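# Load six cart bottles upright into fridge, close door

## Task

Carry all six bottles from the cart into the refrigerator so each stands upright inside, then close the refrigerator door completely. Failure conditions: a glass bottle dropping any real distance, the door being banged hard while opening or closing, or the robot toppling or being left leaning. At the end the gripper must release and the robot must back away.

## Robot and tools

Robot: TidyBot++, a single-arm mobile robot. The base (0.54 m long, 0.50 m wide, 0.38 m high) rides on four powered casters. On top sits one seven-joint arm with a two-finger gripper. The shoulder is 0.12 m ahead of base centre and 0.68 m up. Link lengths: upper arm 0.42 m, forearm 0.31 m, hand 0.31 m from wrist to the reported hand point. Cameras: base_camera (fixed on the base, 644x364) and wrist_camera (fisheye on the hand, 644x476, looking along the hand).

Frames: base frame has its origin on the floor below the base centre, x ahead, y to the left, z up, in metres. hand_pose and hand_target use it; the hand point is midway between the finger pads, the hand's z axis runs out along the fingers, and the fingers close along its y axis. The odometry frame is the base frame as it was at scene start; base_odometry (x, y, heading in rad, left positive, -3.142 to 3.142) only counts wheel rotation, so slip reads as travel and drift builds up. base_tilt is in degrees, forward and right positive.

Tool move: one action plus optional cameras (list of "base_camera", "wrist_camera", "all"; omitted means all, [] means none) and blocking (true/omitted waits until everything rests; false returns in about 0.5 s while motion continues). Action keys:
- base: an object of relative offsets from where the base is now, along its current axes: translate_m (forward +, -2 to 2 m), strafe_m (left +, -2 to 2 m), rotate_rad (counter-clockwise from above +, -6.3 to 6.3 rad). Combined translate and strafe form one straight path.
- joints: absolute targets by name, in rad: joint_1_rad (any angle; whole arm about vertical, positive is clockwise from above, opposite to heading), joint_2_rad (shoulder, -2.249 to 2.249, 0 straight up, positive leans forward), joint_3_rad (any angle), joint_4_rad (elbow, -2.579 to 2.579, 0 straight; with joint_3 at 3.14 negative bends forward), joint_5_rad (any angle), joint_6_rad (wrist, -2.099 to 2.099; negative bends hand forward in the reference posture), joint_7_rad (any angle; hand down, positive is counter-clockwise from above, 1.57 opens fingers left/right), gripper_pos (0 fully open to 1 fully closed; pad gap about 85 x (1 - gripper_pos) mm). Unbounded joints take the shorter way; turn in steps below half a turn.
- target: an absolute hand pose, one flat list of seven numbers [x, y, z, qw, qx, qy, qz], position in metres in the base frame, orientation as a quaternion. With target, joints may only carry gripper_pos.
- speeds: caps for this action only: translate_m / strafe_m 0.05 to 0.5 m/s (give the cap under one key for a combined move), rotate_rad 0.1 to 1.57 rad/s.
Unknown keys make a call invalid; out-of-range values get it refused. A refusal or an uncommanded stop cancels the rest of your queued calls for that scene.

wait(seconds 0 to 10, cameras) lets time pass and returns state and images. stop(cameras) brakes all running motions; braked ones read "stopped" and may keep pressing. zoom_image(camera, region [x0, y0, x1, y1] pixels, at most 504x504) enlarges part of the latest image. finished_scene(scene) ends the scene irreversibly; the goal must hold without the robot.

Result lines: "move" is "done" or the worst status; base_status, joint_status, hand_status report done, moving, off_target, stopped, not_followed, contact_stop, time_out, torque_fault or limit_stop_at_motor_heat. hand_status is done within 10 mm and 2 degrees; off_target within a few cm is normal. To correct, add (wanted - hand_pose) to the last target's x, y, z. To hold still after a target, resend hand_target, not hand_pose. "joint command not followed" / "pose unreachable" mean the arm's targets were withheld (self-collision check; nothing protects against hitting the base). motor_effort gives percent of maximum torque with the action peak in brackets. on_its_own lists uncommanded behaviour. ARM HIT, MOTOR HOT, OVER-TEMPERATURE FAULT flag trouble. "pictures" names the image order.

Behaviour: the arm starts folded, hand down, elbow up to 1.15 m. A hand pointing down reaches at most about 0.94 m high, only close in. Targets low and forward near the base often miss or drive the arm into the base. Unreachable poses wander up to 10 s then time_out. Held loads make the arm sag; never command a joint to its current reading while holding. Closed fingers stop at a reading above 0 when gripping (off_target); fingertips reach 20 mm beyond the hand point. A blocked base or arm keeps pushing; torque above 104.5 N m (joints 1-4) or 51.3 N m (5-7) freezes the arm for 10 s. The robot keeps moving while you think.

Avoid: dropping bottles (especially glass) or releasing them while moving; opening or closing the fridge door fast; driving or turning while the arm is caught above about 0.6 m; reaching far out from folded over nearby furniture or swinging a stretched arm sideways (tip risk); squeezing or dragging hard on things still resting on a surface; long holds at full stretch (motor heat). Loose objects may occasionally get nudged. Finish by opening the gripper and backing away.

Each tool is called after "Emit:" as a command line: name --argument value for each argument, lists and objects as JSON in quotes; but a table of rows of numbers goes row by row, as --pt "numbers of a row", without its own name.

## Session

Emit:
move

Scene clock: 0.00 s.
base_odometry: x=+0.000 y=+0.000 heading=+0.000
base_tilt: forward=+0.2 right=+0.1
base_status: not commanded
joint_positions: joint_1_rad=+0.018 joint_2_rad=-0.340 joint_3_rad=+3.112 joint_4_rad=-2.507 joint_5_rad=-0.032 joint_6_rad=-0.863 joint_7_rad=+1.616 gripper_pos=+0.000
joint_status: not commanded
motor_effort: joint_1_rad=+0 joint_2_rad=-1 joint_3_rad=+0 joint_4_rad=+15 joint_5_rad=+0 joint_6_rad=+0 joint_7_rad=-1
hand_pose: x=+0.2731 y=+0.0095 z=+0.5925 quat_wxyz=(-0.007, +0.998, +0.018, +0.056) (m; base frame)
hand_target: x=+0.2722 y=+0.0095 z=+0.5919 quat_wxyz=(-0.007, +0.998, +0.018, +0.055) (m; base frame)
hand_status: not commanded
pictures: base_camera, wrist_camera
camera_calibration:
wrist_camera: T_world_to_cam=[[0.0793035, -0.996817, -0.0082292, -0.0059219], [-0.984684, -0.0770471, -0.156402, 0.420802], [0.15527, 0.0205064, -0.987659, 0.672888], [0, 0, 0, 1]] pos_world=[0.310347, 0.01272, 0.73035]

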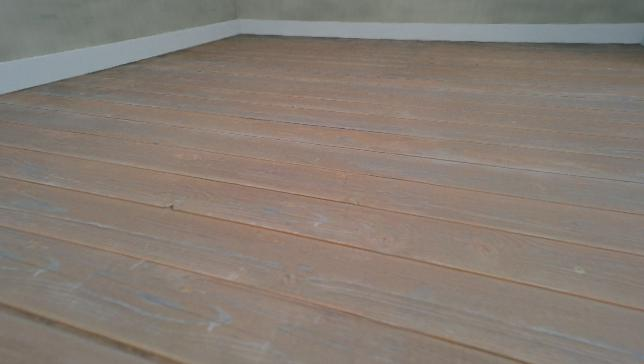

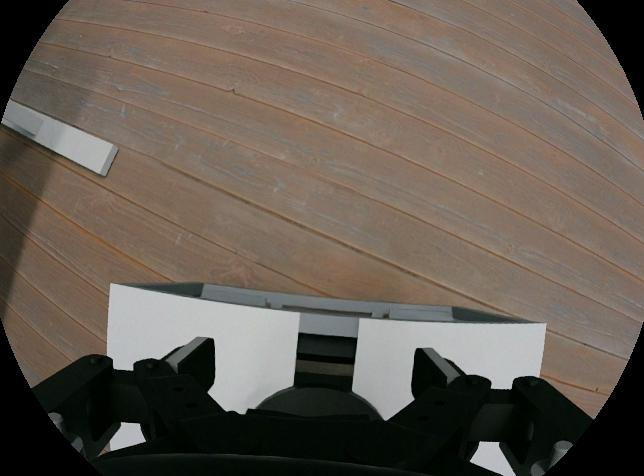

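Emit:
zoom_image --camera "wrist_camera" --region '[0, 60, 200, 260]'

Emit:
move --base '{"rotate_rad": 0.7}' --speeds '{"rotate_rad": 0.8}'

Scaled by 2.520.

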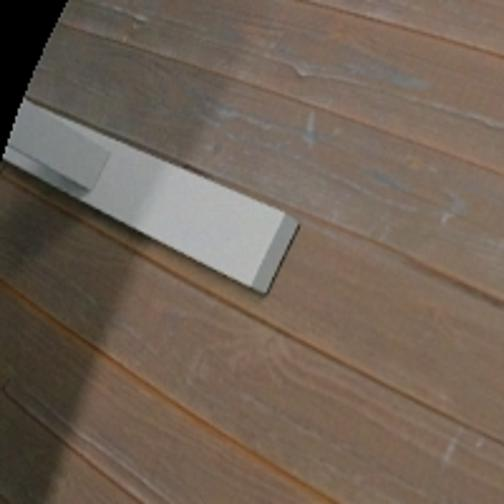

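Scene clock: 10.40 s.
move: done
base_odometry: x=+0.000 y=+0.000 heading=+0.699
base_tilt: forward=+0.2 right=+0.1
base_status: done
joint_positions: joint_1_rad=+0.018 joint_2_rad=-0.340 joint_3_rad=+3.112 joint_4_rad=-2.507 joint_5_rad=-0.032 joint_6_rad=-0.863 joint_7_rad=+1.616 gripper_pos=+0.000
joint_status: not commanded
motor_effort: joint_1_rad=+0(1) joint_2_rad=-2(3) joint_3_rad=+0(1) joint_4_rad=+16(16) joint_5_rad=+0(1) joint_6_rad=+1(2) joint_7_rad=-1(1)
hand_pose: x=+0.2731 y=+0.0095 z=+0.5925 quat_wxyz=(-0.007, +0.998, +0.018, +0.056) (m; base frame)
hand_target: x=+0.2722 y=+0.0095 z=+0.5919 quat_wxyz=(-0.007, +0.998, +0.018, +0.055) (m; base frame)
hand_status: not commanded
pictures: base_camera, wrist_camera
camera_calibration:
wrist_camera: T_world_to_cam=[[0.0793035, -0.996817, -0.0082292, -0.0059219], [-0.984684, -0.0770471, -0.156402, 0.420802], [0.15527, 0.0205064, -0.987659, 0.672888], [0, 0, 0, 1]] pos_world=[0.310347, 0.01272, 0.73035]

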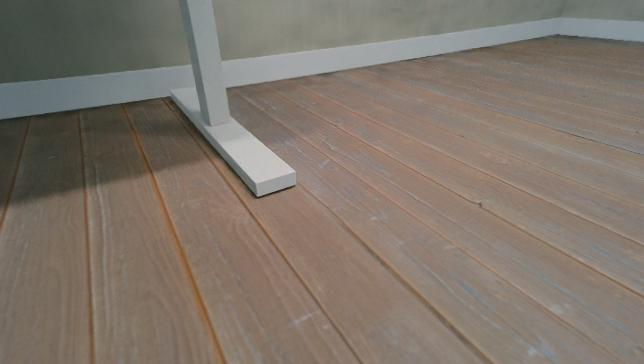

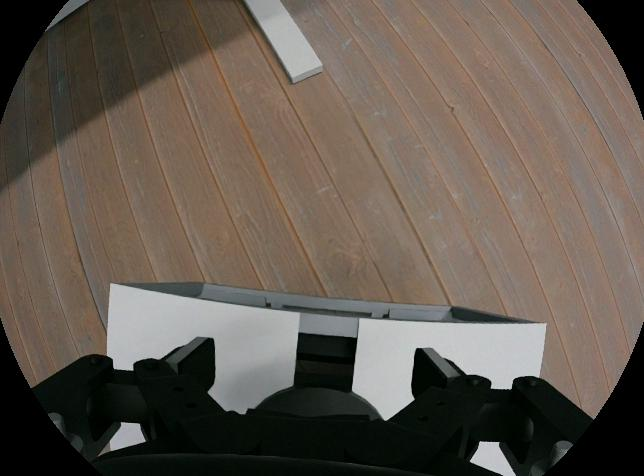

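Emit:
move --base '{"rotate_rad": 0.7}' --speeds '{"rotate_rad": 0.8}'

Emit:
move --base '{"rotate_rad": 0.8}' --speeds '{"rotate_rad": 0.8}'

Scene clock: 17.63 s.
move: done
base_odometry: x=+0.000 y=+0.000 heading=+1.399
base_tilt: forward=+0.2 right=+0.1
base_status: done
joint_positions: joint_1_rad=+0.018 joint_2_rad=-0.340 joint_3_rad=+3.112 joint_4_rad=-2.507 joint_5_rad=-0.032 joint_6_rad=-0.863 joint_7_rad=+1.616 gripper_pos=+0.000
joint_status: not commanded
motor_effort: joint_1_rad=+0(1) joint_2_rad=-2(3) joint_3_rad=+0(1) joint_4_rad=+15(16) joint_5_rad=+0(1) joint_6_rad=+1(2) joint_7_rad=-1(1)
hand_pose: x=+0.2731 y=+0.0095 z=+0.5925 quat_wxyz=(-0.007, +0.998, +0.018, +0.056) (m; base frame)
hand_target: x=+0.2722 y=+0.0095 z=+0.5919 quat_wxyz=(-0.007, +0.998, +0.018, +0.055) (m; base frame)
hand_status: not commanded
pictures: base_camera, wrist_camera
camera_calibration:
wrist_camera: T_world_to_cam=[[0.0793035, -0.996817, -0.0082292, -0.0059219], [-0.984684, -0.0770471, -0.156402, 0.420802], [0.15527, 0.0205064, -0.987659, 0.672888], [0, 0, 0, 1]] pos_world=[0.310347, 0.01272, 0.73035]

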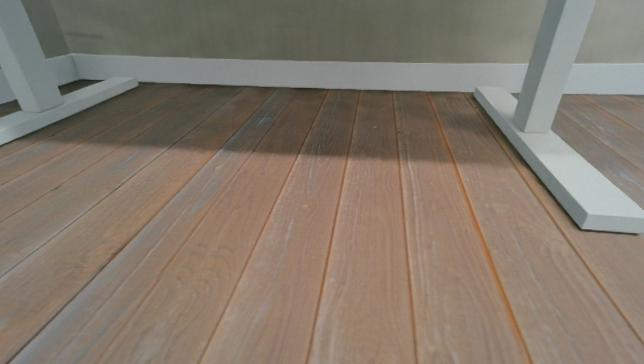

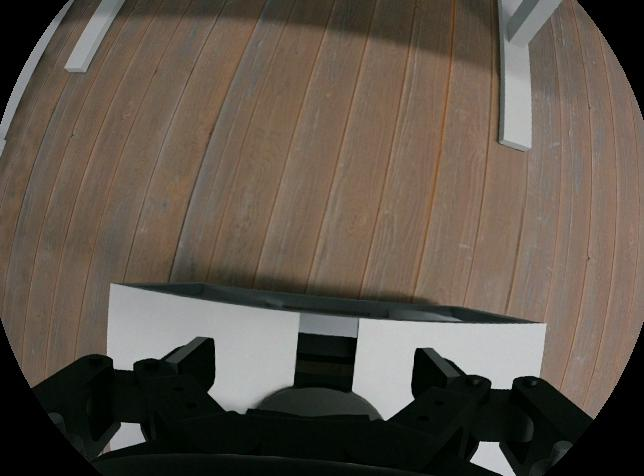

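Scene clock: 19.43 s.
move: done
base_odometry: x=+0.000 y=+0.000 heading=+2.198
base_tilt: forward=+0.2 right=+0.2
base_status: done
joint_positions: joint_1_rad=+0.018 joint_2_rad=-0.340 joint_3_rad=+3.112 joint_4_rad=-2.507 joint_5_rad=-0.032 joint_6_rad=-0.863 joint_7_rad=+1.616 gripper_pos=+0.000
joint_status: not commanded
motor_effort: joint_1_rad=+0(1) joint_2_rad=-2(3) joint_3_rad=+0(1) joint_4_rad=+15(16) joint_5_rad=+0(1) joint_6_rad=+1(2) joint_7_rad=-1(1)
hand_pose: x=+0.2731 y=+0.0095 z=+0.5925 quat_wxyz=(-0.007, +0.998, +0.018, +0.056) (m; base frame)
hand_target: x=+0.2722 y=+0.0095 z=+0.5919 quat_wxyz=(-0.007, +0.998, +0.018, +0.055) (m; base frame)
hand_status: not commanded
pictures: base_camera, wrist_camera
camera_calibration:
wrist_camera: T_world_to_cam=[[0.0793035, -0.996817, -0.0082292, -0.0059219], [-0.984684, -0.0770471, -0.156402, 0.420802], [0.15527, 0.0205064, -0.987659, 0.672888], [0, 0, 0, 1]] pos_world=[0.310347, 0.01272, 0.73035]

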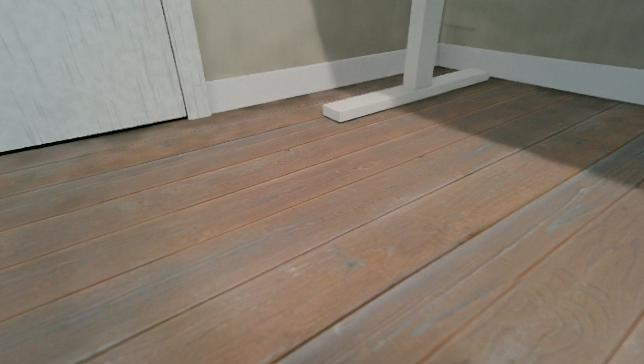

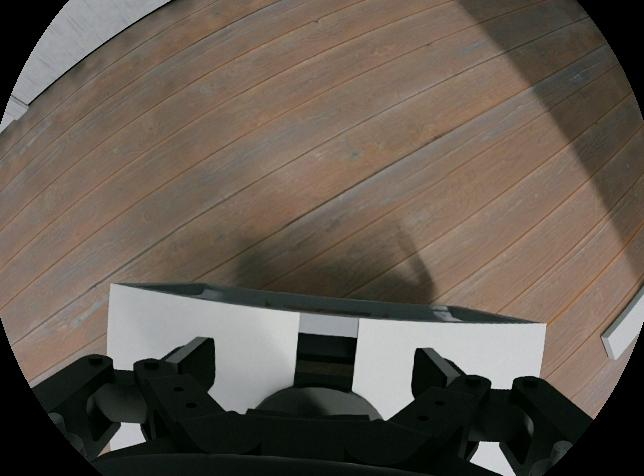

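Emit:
move --base '{"rotate_rad": 0.9}' --speeds '{"rotate_rad": 0.8}' --cameras '["base_camera", "wrist_camera"]'

Emit:
move --base '{"rotate_rad": 0.9}' --speeds '{"rotate_rad": 0.8}'

Emit:
move --base '{"rotate_rad": 0.9}' --speeds '{"rotate_rad": 0.8}'

Emit:
move --base '{"rotate_rad": 0.8}' --speeds '{"rotate_rad": 0.8}'

Scene clock: 29.63 s.
move: done
base_odometry: x=+0.000 y=+0.000 heading=+3.098
base_tilt: forward=+0.2 right=+0.1
base_status: done
joint_positions: joint_1_rad=+0.018 joint_2_rad=-0.340 joint_3_rad=+3.112 joint_4_rad=-2.507 joint_5_rad=-0.032 joint_6_rad=-0.863 joint_7_rad=+1.616 gripper_pos=+0.000
joint_status: not commanded
motor_effort: joint_1_rad=+0(1) joint_2_rad=-2(3) joint_3_rad=+0(1) joint_4_rad=+15(16) joint_5_rad=+0(1) joint_6_rad=+1(2) joint_7_rad=-1(1)
hand_pose: x=+0.2731 y=+0.0095 z=+0.5925 quat_wxyz=(-0.007, +0.998, +0.018, +0.056) (m; base frame)
hand_target: x=+0.2722 y=+0.0095 z=+0.5919 quat_wxyz=(-0.007, +0.998, +0.018, +0.055) (m; base frame)
hand_status: not commanded
pictures: base_camera, wrist_camera
camera_calibration:
wrist_camera: T_world_to_cam=[[0.0793035, -0.996817, -0.0082292, -0.0059219], [-0.984684, -0.0770471, -0.156402, 0.420802], [0.15527, 0.0205064, -0.987659, 0.672888], [0, 0, 0, 1]] pos_world=[0.310347, 0.01272, 0.73035]

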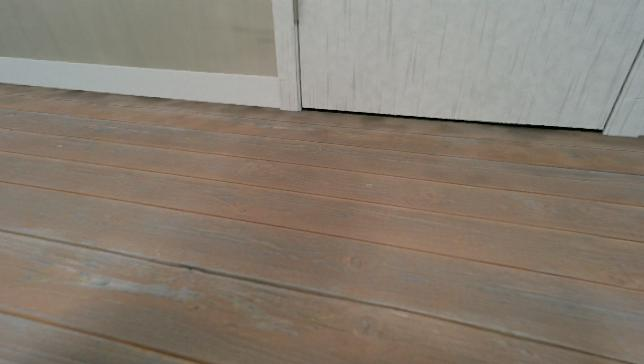

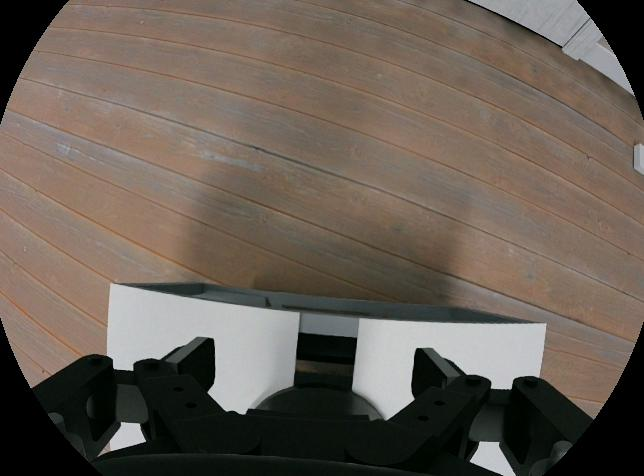

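Scene clock: 31.57 s.
move: done
base_odometry: x=+0.000 y=+0.000 heading=-2.286
base_tilt: forward=+0.2 right=+0.1
base_status: done
joint_positions: joint_1_rad=+0.018 joint_2_rad=-0.340 joint_3_rad=+3.112 joint_4_rad=-2.507 joint_5_rad=-0.032 joint_6_rad=-0.863 joint_7_rad=+1.616 gripper_pos=+0.000
joint_status: not commanded
motor_effort: joint_1_rad=+0(1) joint_2_rad=-2(3) joint_3_rad=+0(1) joint_4_rad=+15(16) joint_5_rad=+0(1) joint_6_rad=+1(2) joint_7_rad=+0(1)
hand_pose: x=+0.2731 y=+0.0095 z=+0.5925 quat_wxyz=(-0.007, +0.998, +0.018, +0.056) (m; base frame)
hand_target: x=+0.2722 y=+0.0095 z=+0.5919 quat_wxyz=(-0.007, +0.998, +0.018, +0.055) (m; base frame)
hand_status: not commanded
pictures: base_camera, wrist_camera
camera_calibration:
wrist_camera: T_world_to_cam=[[0.0793035, -0.996817, -0.0082292, -0.0059219], [-0.984684, -0.0770471, -0.156402, 0.420802], [0.15527, 0.0205064, -0.987659, 0.672888], [0, 0, 0, 1]] pos_world=[0.310347, 0.01272, 0.73035]

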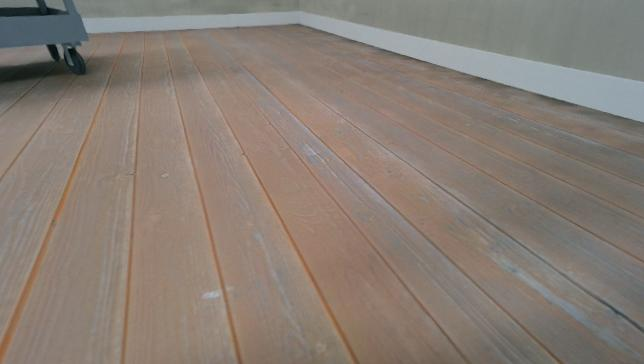

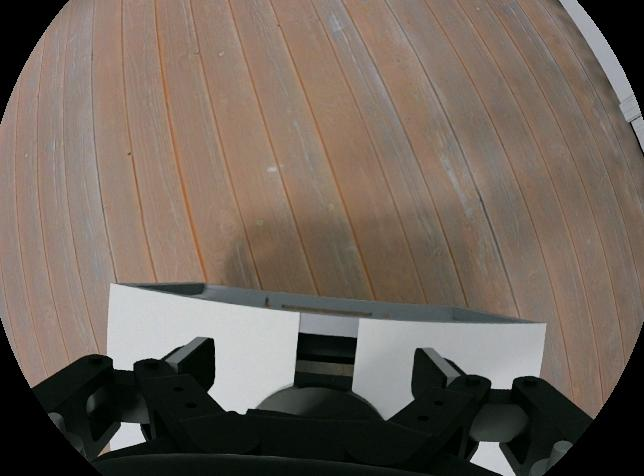

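Scene clock: 33.50 s.
move: done
base_odometry: x=+0.000 y=+0.000 heading=-1.386
base_tilt: forward=+0.2 right=+0.1
base_status: done
joint_positions: joint_1_rad=+0.018 joint_2_rad=-0.340 joint_3_rad=+3.112 joint_4_rad=-2.507 joint_5_rad=-0.032 joint_6_rad=-0.863 joint_7_rad=+1.616 gripper_pos=+0.000
joint_status: not commanded
motor_effort: joint_1_rad=+0(1) joint_2_rad=-2(3) joint_3_rad=+0(1) joint_4_rad=+15(16) joint_5_rad=+0(1) joint_6_rad=+1(2) joint_7_rad=-1(1)
hand_pose: x=+0.2731 y=+0.0095 z=+0.5925 quat_wxyz=(-0.007, +0.998, +0.018, +0.056) (m; base frame)
hand_target: x=+0.2722 y=+0.0095 z=+0.5919 quat_wxyz=(-0.007, +0.998, +0.018, +0.055) (m; base frame)
hand_status: not commanded
pictures: base_camera, wrist_camera
camera_calibration:
wrist_camera: T_world_to_cam=[[0.0793035, -0.996817, -0.0082292, -0.0059219], [-0.984684, -0.0770471, -0.156402, 0.420802], [0.15527, 0.0205064, -0.987659, 0.672888], [0, 0, 0, 1]] pos_world=[0.310347, 0.01272, 0.73035]

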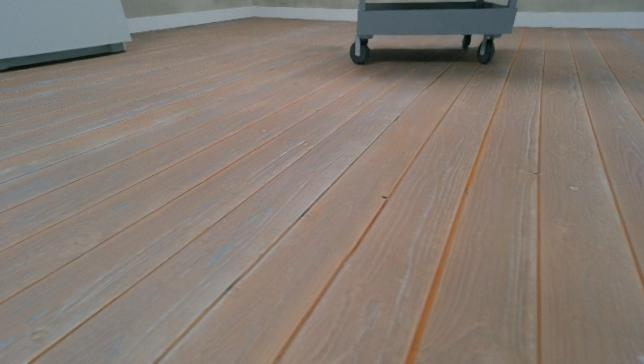

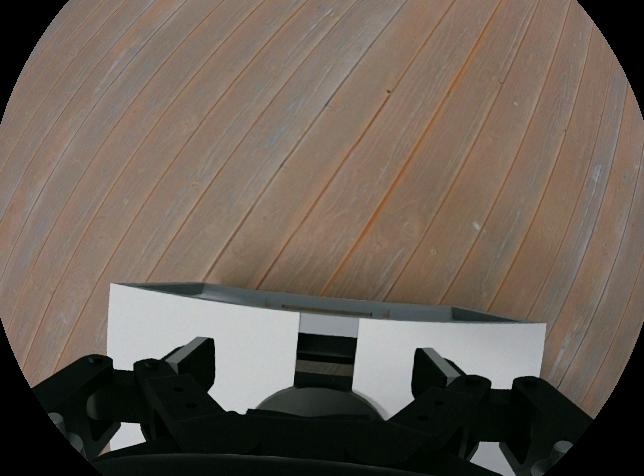

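Scene clock: 35.30 s.
move: done
base_odometry: x=+0.000 y=+0.000 heading=-0.587
base_tilt: forward=+0.2 right=+0.2
base_status: done
joint_positions: joint_1_rad=+0.018 joint_2_rad=-0.340 joint_3_rad=+3.112 joint_4_rad=-2.507 joint_5_rad=-0.032 joint_6_rad=-0.863 joint_7_rad=+1.616 gripper_pos=+0.000
joint_status: not commanded
motor_effort: joint_1_rad=+0(1) joint_2_rad=-3(3) joint_3_rad=+0(1) joint_4_rad=+16(16) joint_5_rad=+0(1) joint_6_rad=+1(2) joint_7_rad=+0(1)
hand_pose: x=+0.2731 y=+0.0095 z=+0.5925 quat_wxyz=(-0.007, +0.998, +0.018, +0.056) (m; base frame)
hand_target: x=+0.2722 y=+0.0095 z=+0.5919 quat_wxyz=(-0.007, +0.998, +0.018, +0.055) (m; base frame)
hand_status: not commanded
pictures: base_camera, wrist_camera
camera_calibration:
wrist_camera: T_world_to_cam=[[0.0793035, -0.996817, -0.0082292, -0.0059219], [-0.984684, -0.0770471, -0.156402, 0.420802], [0.15527, 0.0205064, -0.987659, 0.672888], [0, 0, 0, 1]] pos_world=[0.310347, 0.01272, 0.73035]

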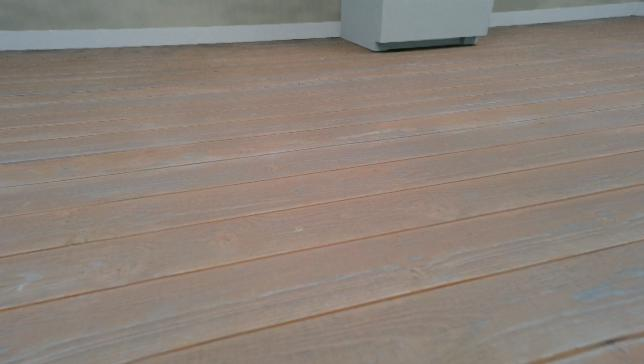

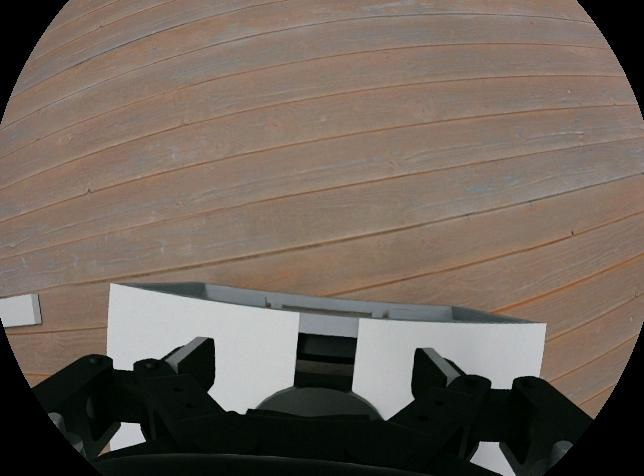

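Emit:
zoom_image --camera "base_camera" --region '[320, 0, 520, 100]'

Emit:
move --base '{"rotate_rad": -0.42}' --speeds '{"rotate_rad": 0.8}' --cameras '["base_camera"]'

Emit:
zoom_image --camera "base_camera" --region '[0, 0, 640, 150]'

Scaled by 2.520.

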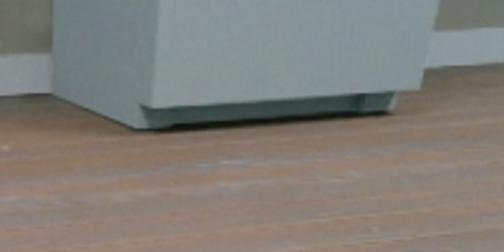

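Scene clock: 45.53 s.
move: done
base_odometry: x=+0.000 y=+0.000 heading=-1.006
base_tilt: forward=+0.2 right=+0.1
base_status: done
joint_positions: joint_1_rad=+0.018 joint_2_rad=-0.340 joint_3_rad=+3.112 joint_4_rad=-2.507 joint_5_rad=-0.032 joint_6_rad=-0.863 joint_7_rad=+1.616 gripper_pos=+0.000
joint_status: not commanded
motor_effort: joint_1_rad=+0(1) joint_2_rad=-2(2) joint_3_rad=+0(1) joint_4_rad=+15(16) joint_5_rad=+0(1) joint_6_rad=+1(2) joint_7_rad=-1(1)
hand_pose: x=+0.2731 y=+0.0095 z=+0.5925 quat_wxyz=(-0.007, +0.998, +0.018, +0.056) (m; base frame)
hand_target: x=+0.2722 y=+0.0095 z=+0.5919 quat_wxyz=(-0.007, +0.998, +0.018, +0.055) (m; base frame)
hand_status: not commanded
pictures: base_camera

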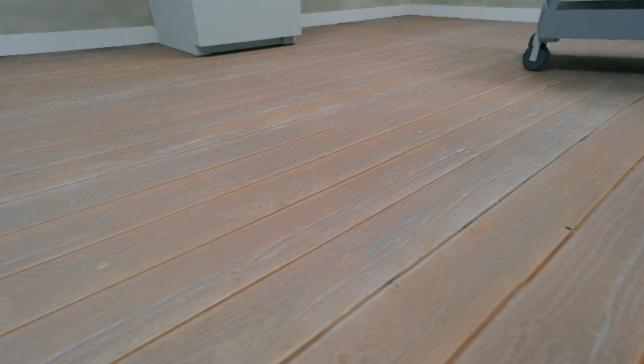

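Region (0, 0, 640, 150) is 640x150 pixels. A region can be at most 504 by 504 pixels.

Emit:
move --base '{"translate_m": 0.978, "strafe_m": -0.325, "rotate_rad": 0.556}' --joints '{"joint_1_rad": -0.022, "joint_2_rad": -0.45, "joint_3_rad": 3.15, "joint_4_rad": -1.43, "joint_5_rad": 0.065, "joint_6_rad": -1.2, "joint_7_rad": 1.636}'

Emit:
zoom_image --camera "wrist_camera" --region '[100, 0, 540, 240]'

Scene clock: 119.60 s.
move: done
base_odometry: x=+0.249 y=-1.000 heading=-0.449
base_tilt: forward=+0.2 right=+0.1
base_status: done
joint_positions: joint_1_rad=+0.002 joint_2_rad=-0.440 joint_3_rad=+3.144 joint_4_rad=-1.442 joint_5_rad=-0.009 joint_6_rad=-1.128 joint_7_rad=+1.616 gripper_pos=+0.000
joint_status: all done
motor_effort: joint_1_rad=+0(1) joint_2_rad=-2(7) joint_3_rad=+0(2) joint_4_rad=+20(21) joint_5_rad=+0(1) joint_6_rad=+6(8) joint_7_rad=-1(2)
hand_pose: x=+0.4685 y=+0.0020 z=+1.0665 quat_wxyz=(+0.007, +0.875, +0.018, +0.484) (m; base frame)
hand_target: x=+0.4524 y=-0.0141 z=+1.0581 quat_wxyz=(+0.042, +0.886, +0.031, +0.461) (m; base frame)
hand_status: not commanded
pictures: base_camera, wrist_camera
camera_calibration:
wrist_camera: T_world_to_cam=[[0.048358, -0.996719, 0.0649109, -0.0885462], [-0.490311, -0.0803063, -0.86784, 1.21391], [0.870205, 0.0101404, -0.492586, 0.247915], [0, 0, 0, 1]] pos_world=[0.383739, 0.00671498, 1.18135]

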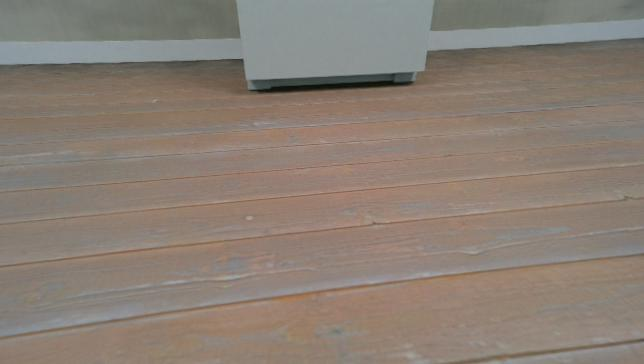

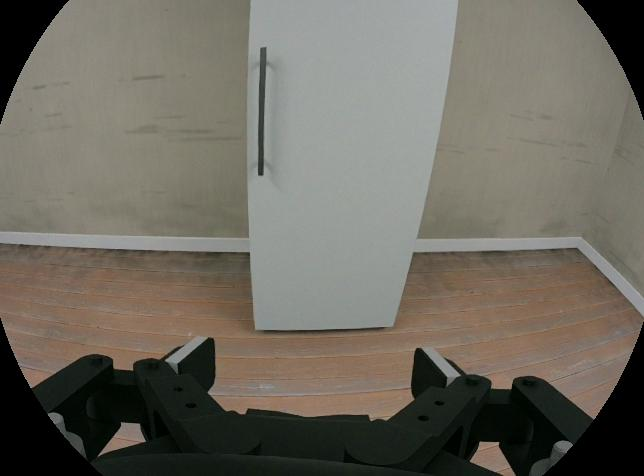

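Scaled by 1.145.

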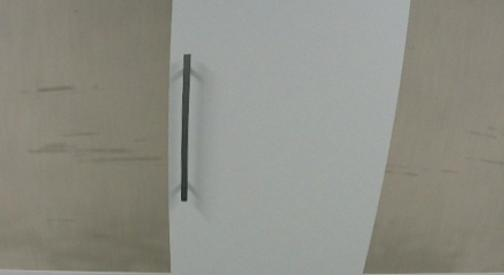

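Emit:
zoom_image --camera "base_camera" --region '[220, 40, 320, 120]'

Emit:
zoom_image --camera "base_camera" --region '[360, 40, 460, 120]'

Emit:
zoom_image --camera "wrist_camera" --region '[220, 30, 320, 200]'

Scaled by 5.040.

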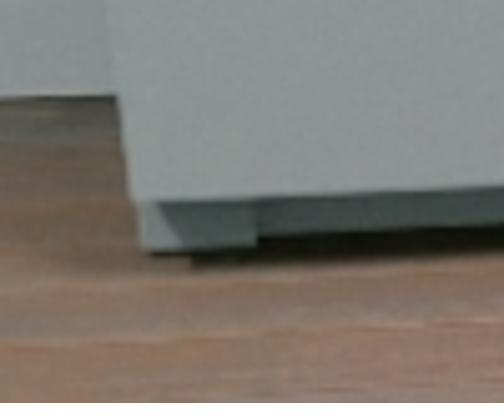

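Scaled by 5.040.

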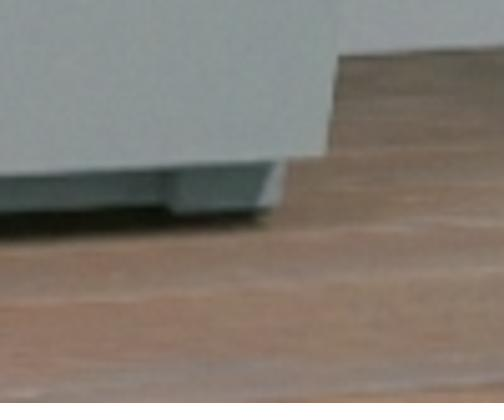

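Scaled by 2.965.

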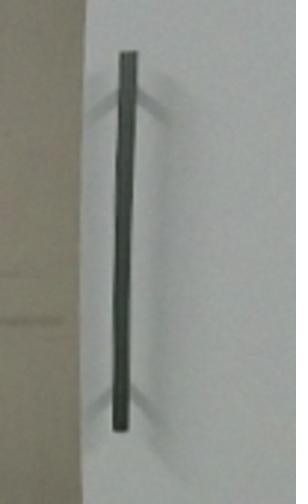

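Emit:
move --base '{"translate_m": 0.598, "strafe_m": 0.1425, "rotate_rad": 0.1036}' --joints '{"joint_1_rad": -0.022, "joint_2_rad": -0.03, "joint_4_rad": -1.106, "joint_5_rad": 0.065, "joint_6_rad": -0.93, "joint_7_rad": 1.616}' --cameras '["wrist_camera"]'

Emit:
move --joints '{"joint_1_rad": -0.022, "joint_2_rad": -0.135, "joint_4_rad": -1.8, "joint_6_rad": -0.35, "joint_7_rad": 1.636, "gripper_pos": 0.14}'

Emit:
zoom_image --camera "wrist_camera" --region '[220, 60, 440, 280]'

Scene clock: 240.73 s.
move: done
base_odometry: x=+0.850 y=-1.132 heading=-0.345
base_tilt: forward=+0.2 right=+0.1
base_status: done
joint_positions: joint_1_rad=-0.002 joint_2_rad=-0.021 joint_3_rad=+3.146 joint_4_rad=-1.119 joint_5_rad=-0.006 joint_6_rad=-0.988 joint_7_rad=+1.616 gripper_pos=+0.000
joint_status: all done
motor_effort: joint_1_rad=+0(1) joint_2_rad=-18(24) joint_3_rad=+0(2) joint_4_rad=+21(22) joint_5_rad=+0(1) joint_6_rad=+7(9) joint_7_rad=-1(1)
hand_pose: x=+0.6609 y=+0.0016 z=+1.0923 quat_wxyz=(+0.009, +0.864, +0.018, +0.504) (m; base frame)
hand_target: x=+0.6653 y=-0.0075 z=+1.1209 quat_wxyz=(+0.041, +0.842, +0.027, +0.537) (m; base frame)
hand_status: not commanded
pictures: wrist_camera
camera_calibration:
wrist_camera: T_world_to_cam=[[0.0448403, -0.996567, 0.0695912, -0.102677], [-0.451179, -0.0823542, -0.888626, 1.32747], [0.891306, 0.00844819, -0.453323, 0.0364167], [0, 0, 0, 1]] pos_world=[0.57107, 0.00669053, 1.20327]

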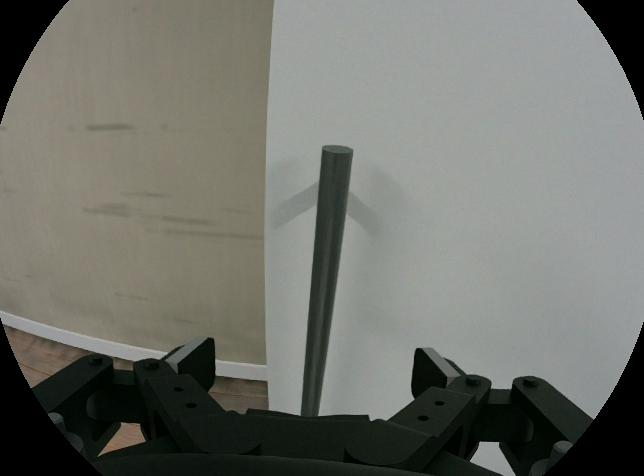

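Scene clock: 242.97 s.
move: done
base_odometry: x=+0.850 y=-1.132 heading=-0.345
base_tilt: forward=+0.2 right=+0.1
base_status: not commanded
joint_positions: joint_1_rad=-0.002 joint_2_rad=-0.119 joint_3_rad=+3.146 joint_4_rad=-1.774 joint_5_rad=-0.006 joint_6_rad=-0.413 joint_7_rad=+1.616 gripper_pos=+0.140
joint_status: all done
motor_effort: joint_1_rad=+0(1) joint_2_rad=-16(19) joint_3_rad=+0(1) joint_4_rad=+23(24) joint_5_rad=+0(1) joint_6_rad=+7(9) joint_7_rad=-1(2)
hand_pose: x=+0.6560 y=+0.0007 z=+0.9249 quat_wxyz=(+0.009, +0.859, +0.016, +0.512) (m; base frame)
hand_target: x=+0.6566 y=+0.0015 z=+0.9356 quat_wxyz=(+0.039, +0.844, +0.053, +0.533) (m; base frame)
hand_status: not commanded
pictures: base_camera, wrist_camera
camera_calibration:
wrist_camera: T_world_to_cam=[[0.0400724, -0.996791, 0.0692956, -0.0883164], [-0.434806, -0.0798366, -0.896978, 1.17339], [0.899632, 0.00581395, -0.43661, -0.056022], [0, 0, 0, 1]] pos_world=[0.564136, 0.00597233, 1.03417]

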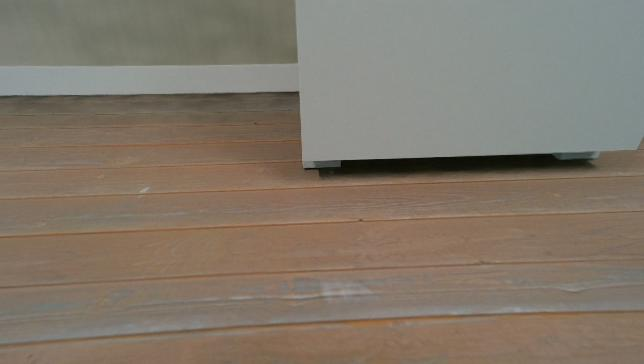

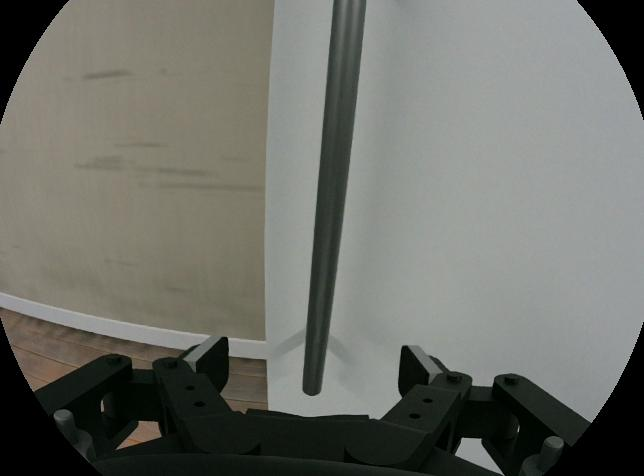

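Scaled by 2.291.

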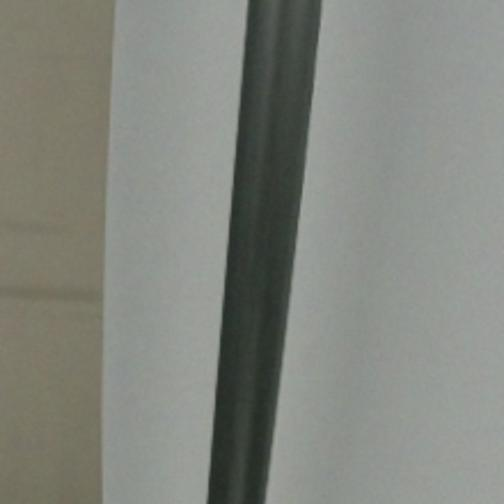

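Emit:
zoom_image --camera "base_camera" --region '[280, 120, 380, 200]'

Emit:
zoom_image --camera "base_camera" --region '[544, 110, 644, 190]'

Scaled by 5.040.

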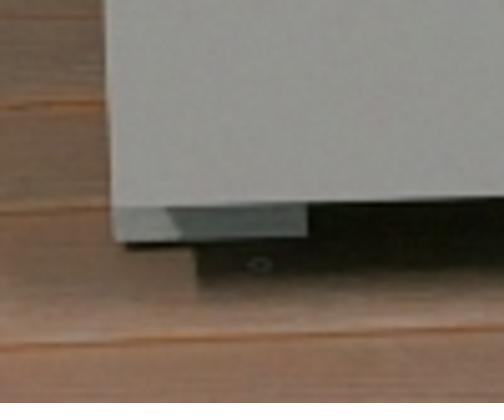

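Scaled by 5.040.

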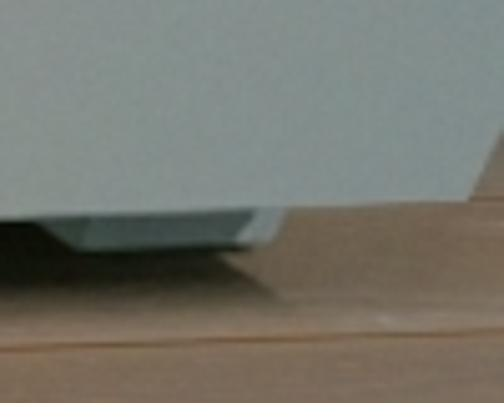

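Emit:
move --joints '{"joint_7_rad": 1.515}' --cameras '["wrist_camera"]'

Emit:
move --base '{"translate_m": 0.095}' --speeds '{"translate_m": 0.1}'

Scene clock: 354.07 s.
move: done
base_odometry: x=+0.850 y=-1.132 heading=-0.345
base_tilt: forward=+0.2 right=+0.1
base_status: not commanded
joint_positions: joint_1_rad=-0.002 joint_2_rad=-0.119 joint_3_rad=+3.146 joint_4_rad=-1.774 joint_5_rad=-0.006 joint_6_rad=-0.411 joint_7_rad=+1.528 gripper_pos=+0.140
joint_status: all done
motor_effort: joint_1_rad=+0(0) joint_2_rad=-15(17) joint_3_rad=+0(0) joint_4_rad=+23(23) joint_5_rad=+0(0) joint_6_rad=+7(8) joint_7_rad=-1(1)
hand_pose: x=+0.6563 y=+0.0007 z=+0.9255 quat_wxyz=(-0.013, +0.858, -0.021, +0.512) (m; base frame)
hand_target: x=+0.6566 y=+0.0015 z=+0.9356 quat_wxyz=(+0.007, +0.845, +0.002, +0.534) (m; base frame)
hand_status: not commanded
pictures: wrist_camera
camera_calibration:
wrist_camera: T_world_to_cam=[[-0.00173993, -0.999968, -0.00787073, 0.010487], [-0.434586, 0.00784475, -0.900596, 1.17715], [0.900629, 0.00185353, -0.434585, -0.0585222], [0, 0, 0, 1]] pos_world=[0.564296, 0.00136071, 1.03478]

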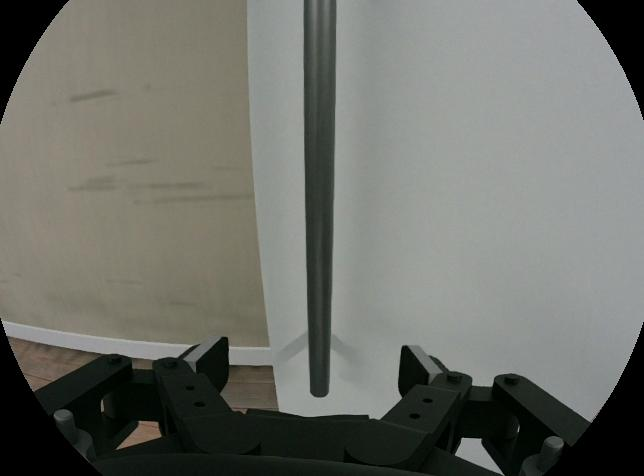

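Scene clock: 355.57 s.
move: done
base_odometry: x=+0.939 y=-1.164 heading=-0.345
base_tilt: forward=+0.2 right=+0.1
base_status: done
joint_positions: joint_1_rad=-0.002 joint_2_rad=-0.129 joint_3_rad=+3.146 joint_4_rad=-1.775 joint_5_rad=-0.006 joint_6_rad=-0.408 joint_7_rad=+1.528 gripper_pos=+0.140
joint_status: not commanded
motor_effort: joint_1_rad=+0(1) joint_2_rad=-16(19) joint_3_rad=+0(1) joint_4_rad=+23(23) joint_5_rad=+0(0) joint_6_rad=+7(8) joint_7_rad=-1(1)
hand_pose: x=+0.6540 y=+0.0007 z=+0.9304 quat_wxyz=(-0.013, +0.856, -0.021, +0.517) (m; base frame)
hand_target: x=+0.6566 y=+0.0015 z=+0.9356 quat_wxyz=(+0.007, +0.845, +0.002, +0.534) (m; base frame)
hand_status: not commanded
pictures: base_camera, wrist_camera
camera_calibration:
wrist_camera: T_world_to_cam=[[-0.00167184, -0.999967, -0.00790522, 0.0105006], [-0.425067, 0.00786613, -0.905127, 1.17864], [0.90516, 0.00184702, -0.425067, -0.0661516], [0, 0, 0, 1]] pos_world=[0.560897, 0.00135105, 1.03878]

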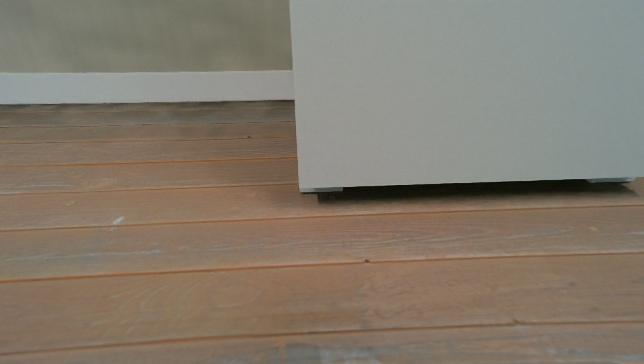

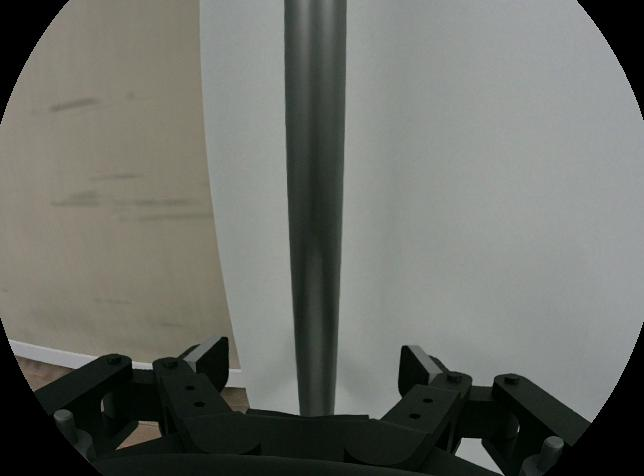

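Emit:
move --joints '{"gripper_pos": 0.97}'

Scene clock: 360.23 s.
move: off_target
base_odometry: x=+0.939 y=-1.164 heading=-0.345
base_tilt: forward=+0.2 right=+0.1
base_status: not commanded
joint_positions: joint_1_rad=-0.004 joint_2_rad=-0.130 joint_3_rad=+3.148 joint_4_rad=-1.776 joint_5_rad=+0.002 joint_6_rad=-0.408 joint_7_rad=+1.528 gripper_pos=+0.847
joint_status: gripper_pos off_target (ended at +0.847, target +0.970)
motor_effort: joint_1_rad=+0(3) joint_2_rad=-17(17) joint_3_rad=+0(3) joint_4_rad=+23(24) joint_5_rad=-1(2) joint_6_rad=+7(9) joint_7_rad=-2(3)
hand_pose: x=+0.6536 y=-0.0004 z=+0.9306 quat_wxyz=(-0.010, +0.856, -0.019, +0.517) (m; base frame)
hand_target: x=+0.6566 y=+0.0015 z=+0.9356 quat_wxyz=(+0.007, +0.845, +0.002, +0.534) (m; base frame)
hand_status: not commanded
pictures: base_camera, wrist_camera
camera_calibration:
wrist_camera: T_world_to_cam=[[-0.00115307, -0.999999, 0.0000684295, 0.00161646], [-0.424577, 0.000427611, -0.905392, 1.17858], [0.905391, -0.00107303, -0.424577, -0.0663015], [0, 0, 0, 1]] pos_world=[0.56043, 0.00104134, 1.03893]

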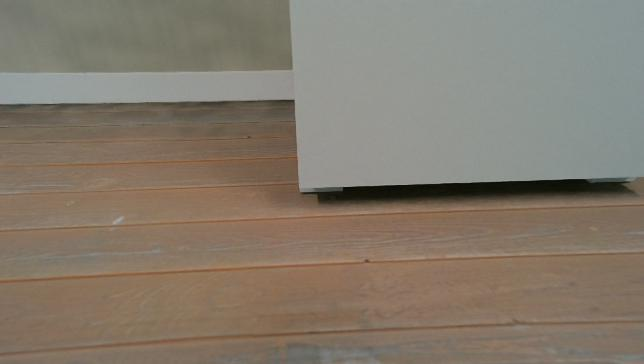

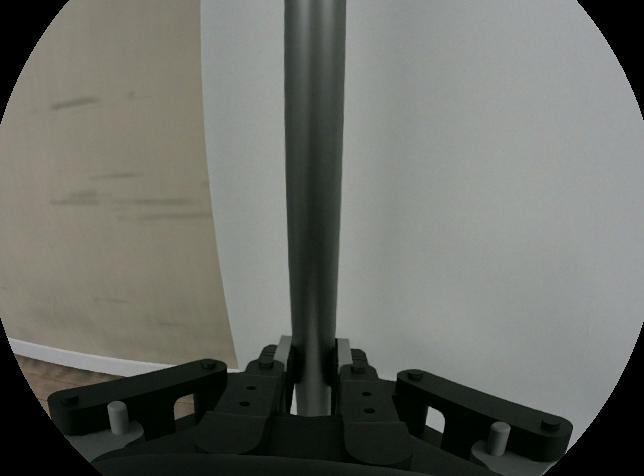

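Emit:
move --base '{"translate_m": -0.0856, "strafe_m": -0.1413, "rotate_rad": 0.1745}' --speeds '{"strafe_m": 0.1, "rotate_rad": 0.1}'

Scene clock: 366.17 s.
move: done
base_odometry: x=+0.811 y=-1.268 heading=-0.171
base_tilt: forward=+0.2 right=+0.2
base_status: done
joint_positions: joint_1_rad=-0.011 joint_2_rad=-0.113 joint_3_rad=+3.155 joint_4_rad=-1.792 joint_5_rad=+0.006 joint_6_rad=-0.339 joint_7_rad=+1.528 gripper_pos=+0.849
joint_status: not commanded
motor_effort: joint_1_rad=+0(3) joint_2_rad=-20(31) joint_3_rad=-1(3) joint_4_rad=+22(25) joint_5_rad=-2(2) joint_6_rad=+6(9) joint_7_rad=-2(3)
hand_pose: x=+0.6650 y=-0.0010 z=+0.9312 quat_wxyz=(-0.009, +0.846, -0.018, +0.533) (m; base frame)
hand_target: x=+0.6566 y=+0.0015 z=+0.9356 quat_wxyz=(+0.007, +0.845, +0.002, +0.534) (m; base frame)
hand_status: not commanded
pictures: base_camera, wrist_camera
camera_calibration:
wrist_camera: T_world_to_cam=[[-0.000566569, -0.999995, 0.00324828, -0.00226235], [-0.3916, -0.002767, -0.920131, 1.17568], [0.920135, -0.00179335, -0.391596, -0.116901], [0, 0, 0, 1]] pos_world=[0.567961, 0.000781128, 1.03601]

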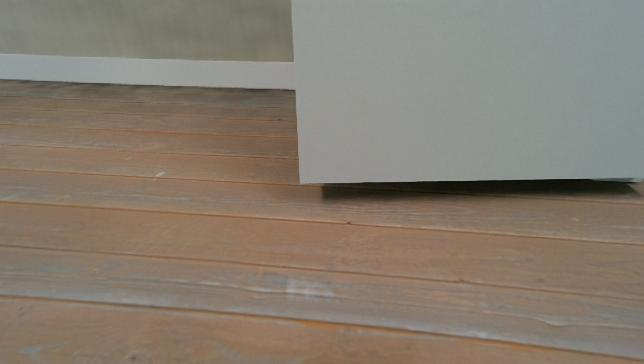

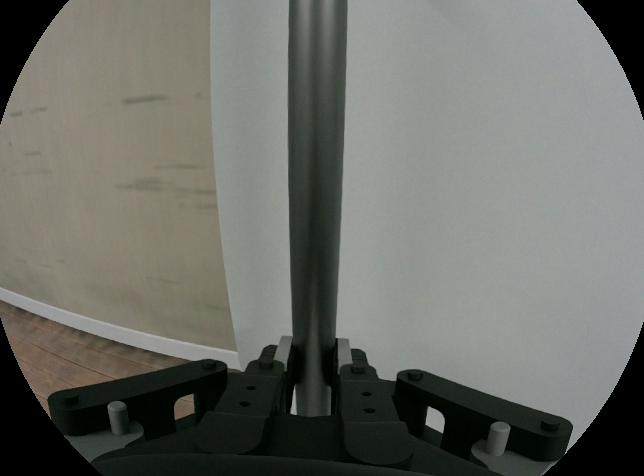

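Emit:
move --base '{"translate_m": -0.0856, "strafe_m": -0.1413, "rotate_rad": 0.1745}' --speeds '{"strafe_m": 0.13, "rotate_rad": 0.13}' --cameras '[]'

Emit:
move --base '{"translate_m": -0.0856, "strafe_m": -0.1413, "rotate_rad": 0.1745}' --speeds '{"strafe_m": 0.13, "rotate_rad": 0.13}'

Scene clock: 373.33 s.
move: done
base_odometry: x=+0.702 y=-1.393 heading=+0.004
base_tilt: forward=+0.2 right=+0.2
base_status: done
joint_positions: joint_1_rad=-0.012 joint_2_rad=-0.114 joint_3_rad=+3.155 joint_4_rad=-1.792 joint_5_rad=+0.008 joint_6_rad=-0.339 joint_7_rad=+1.528 gripper_pos=+0.849
joint_status: not commanded
motor_effort: joint_1_rad=-1(5) joint_2_rad=-20(23) joint_3_rad=-2(6) joint_4_rad=+22(25) joint_5_rad=-1(3) joint_6_rad=+7(9) joint_7_rad=-2(2)
hand_pose: x=+0.6648 y=-0.0008 z=+0.9321 quat_wxyz=(-0.009, +0.846, -0.017, +0.533) (m; base frame)
hand_target: x=+0.6566 y=+0.0015 z=+0.9356 quat_wxyz=(+0.007, +0.845, +0.002, +0.534) (m; base frame)
hand_status: not commanded
pictures: none
No camera images: "cameras" was empty.

Scene clock: 375.23 s.
move: done
base_odometry: x=+0.617 y=-1.534 heading=+0.179
base_tilt: forward=+0.2 right=+0.1
base_status: done
joint_positions: joint_1_rad=-0.013 joint_2_rad=-0.113 joint_3_rad=+3.156 joint_4_rad=-1.790 joint_5_rad=+0.008 joint_6_rad=-0.339 joint_7_rad=+1.528 gripper_pos=+0.849
joint_status: not commanded
motor_effort: joint_1_rad=+3(5) joint_2_rad=-19(23) joint_3_rad=+2(6) joint_4_rad=+22(25) joint_5_rad=+0(3) joint_6_rad=+8(9) joint_7_rad=-1(2)
hand_pose: x=+0.6652 y=-0.0012 z=+0.9329 quat_wxyz=(-0.008, +0.845, -0.017, +0.534) (m; base frame)
hand_target: x=+0.6566 y=+0.0015 z=+0.9356 quat_wxyz=(+0.007, +0.845, +0.002, +0.534) (m; base frame)
hand_status: not commanded
pictures: base_camera, wrist_camera
camera_calibration:
wrist_camera: T_world_to_cam=[[-0.000151595, -0.999985, 0.00540979, -0.00473795], [-0.388899, -0.00492498, -0.921267, 1.17662], [0.921281, -0.00224352, -0.388892, -0.119744], [0, 0, 0, 1]] pos_world=[0.567903, 0.000788297, 1.03744]

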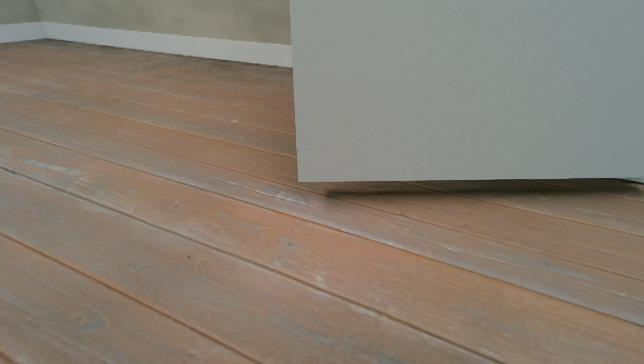

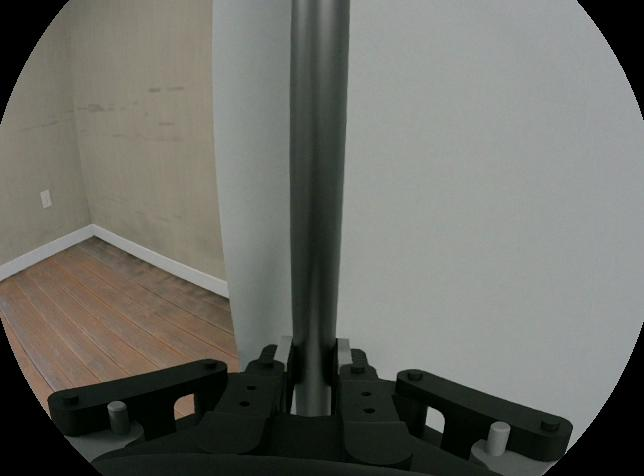

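Emit:
move --joints '{"gripper_pos": 0.14}' --cameras '["wrist_camera"]'

Emit:
move --base '{"translate_m": -0.07}' --speeds '{"translate_m": 0.2}' --cameras '["wrist_camera"]'

Scene clock: 447.10 s.
move: done
base_odometry: x=+0.617 y=-1.534 heading=+0.178
base_tilt: forward=+0.2 right=+0.1
base_status: not commanded
joint_positions: joint_1_rad=-0.013 joint_2_rad=-0.126 joint_3_rad=+3.156 joint_4_rad=-1.790 joint_5_rad=+0.008 joint_6_rad=-0.339 joint_7_rad=+1.528 gripper_pos=+0.140
joint_status: all done
motor_effort: joint_1_rad=+0(2) joint_2_rad=-17(22) joint_3_rad=+0(2) joint_4_rad=+23(24) joint_5_rad=+0(1) joint_6_rad=+8(8) joint_7_rad=-1(2)
hand_pose: x=+0.6620 y=-0.0005 z=+0.9399 quat_wxyz=(-0.009, +0.842, -0.016, +0.539) (m; base frame)
hand_target: x=+0.6566 y=+0.0015 z=+0.9356 quat_wxyz=(+0.007, +0.845, +0.002, +0.534) (m; base frame)
hand_status: not commanded
pictures: wrist_camera
camera_calibration:
wrist_camera: T_world_to_cam=[[0.00104274, -0.999985, 0.00541081, -0.00490589], [-0.377029, -0.00540464, -0.926186, 1.17856], [0.926201, -0.00107426, -0.377029, -0.12841], [0, 0, 0, 1]] pos_world=[0.563288, 0.00132591, 1.04317]

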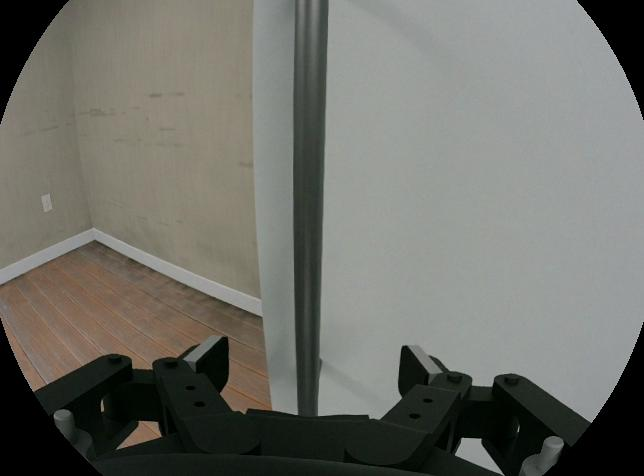

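Scene clock: 448.20 s.
move: done
base_odometry: x=+0.548 y=-1.547 heading=+0.179
base_tilt: forward=+0.2 right=+0.1
base_status: done
joint_positions: joint_1_rad=-0.013 joint_2_rad=-0.137 joint_3_rad=+3.156 joint_4_rad=-1.790 joint_5_rad=+0.008 joint_6_rad=-0.339 joint_7_rad=+1.528 gripper_pos=+0.140
joint_status: not commanded
motor_effort: joint_1_rad=+0(1) joint_2_rad=-15(19) joint_3_rad=+0(0) joint_4_rad=+23(24) joint_5_rad=+0(0) joint_6_rad=+7(8) joint_7_rad=+0(1)
hand_pose: x=+0.6592 y=-0.0005 z=+0.9457 quat_wxyz=(-0.009, +0.839, -0.016, +0.544) (m; base frame)
hand_target: x=+0.6566 y=+0.0015 z=+0.9356 quat_wxyz=(+0.007, +0.845, +0.002, +0.534) (m; base frame)
hand_status: not commanded
pictures: wrist_camera
camera_calibration:
wrist_camera: T_world_to_cam=[[0.000985706, -0.999986, 0.00528336, -0.00481221], [-0.367128, -0.0052763, -0.930156, 1.18008], [0.93017, -0.00102281, -0.367128, -0.135633], [0, 0, 0, 1]] pos_world=[0.559408, 0.00127561, 1.04789]

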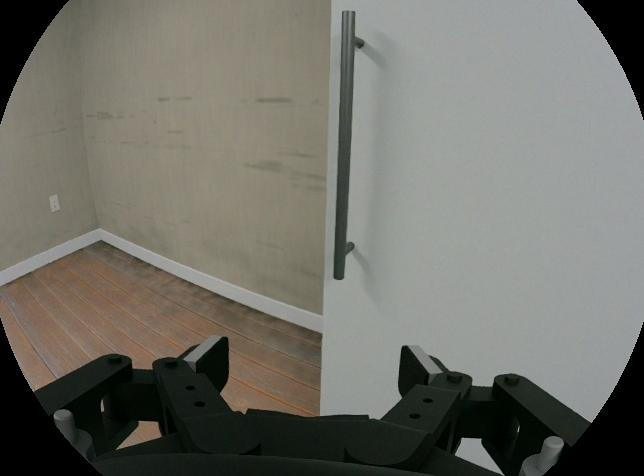

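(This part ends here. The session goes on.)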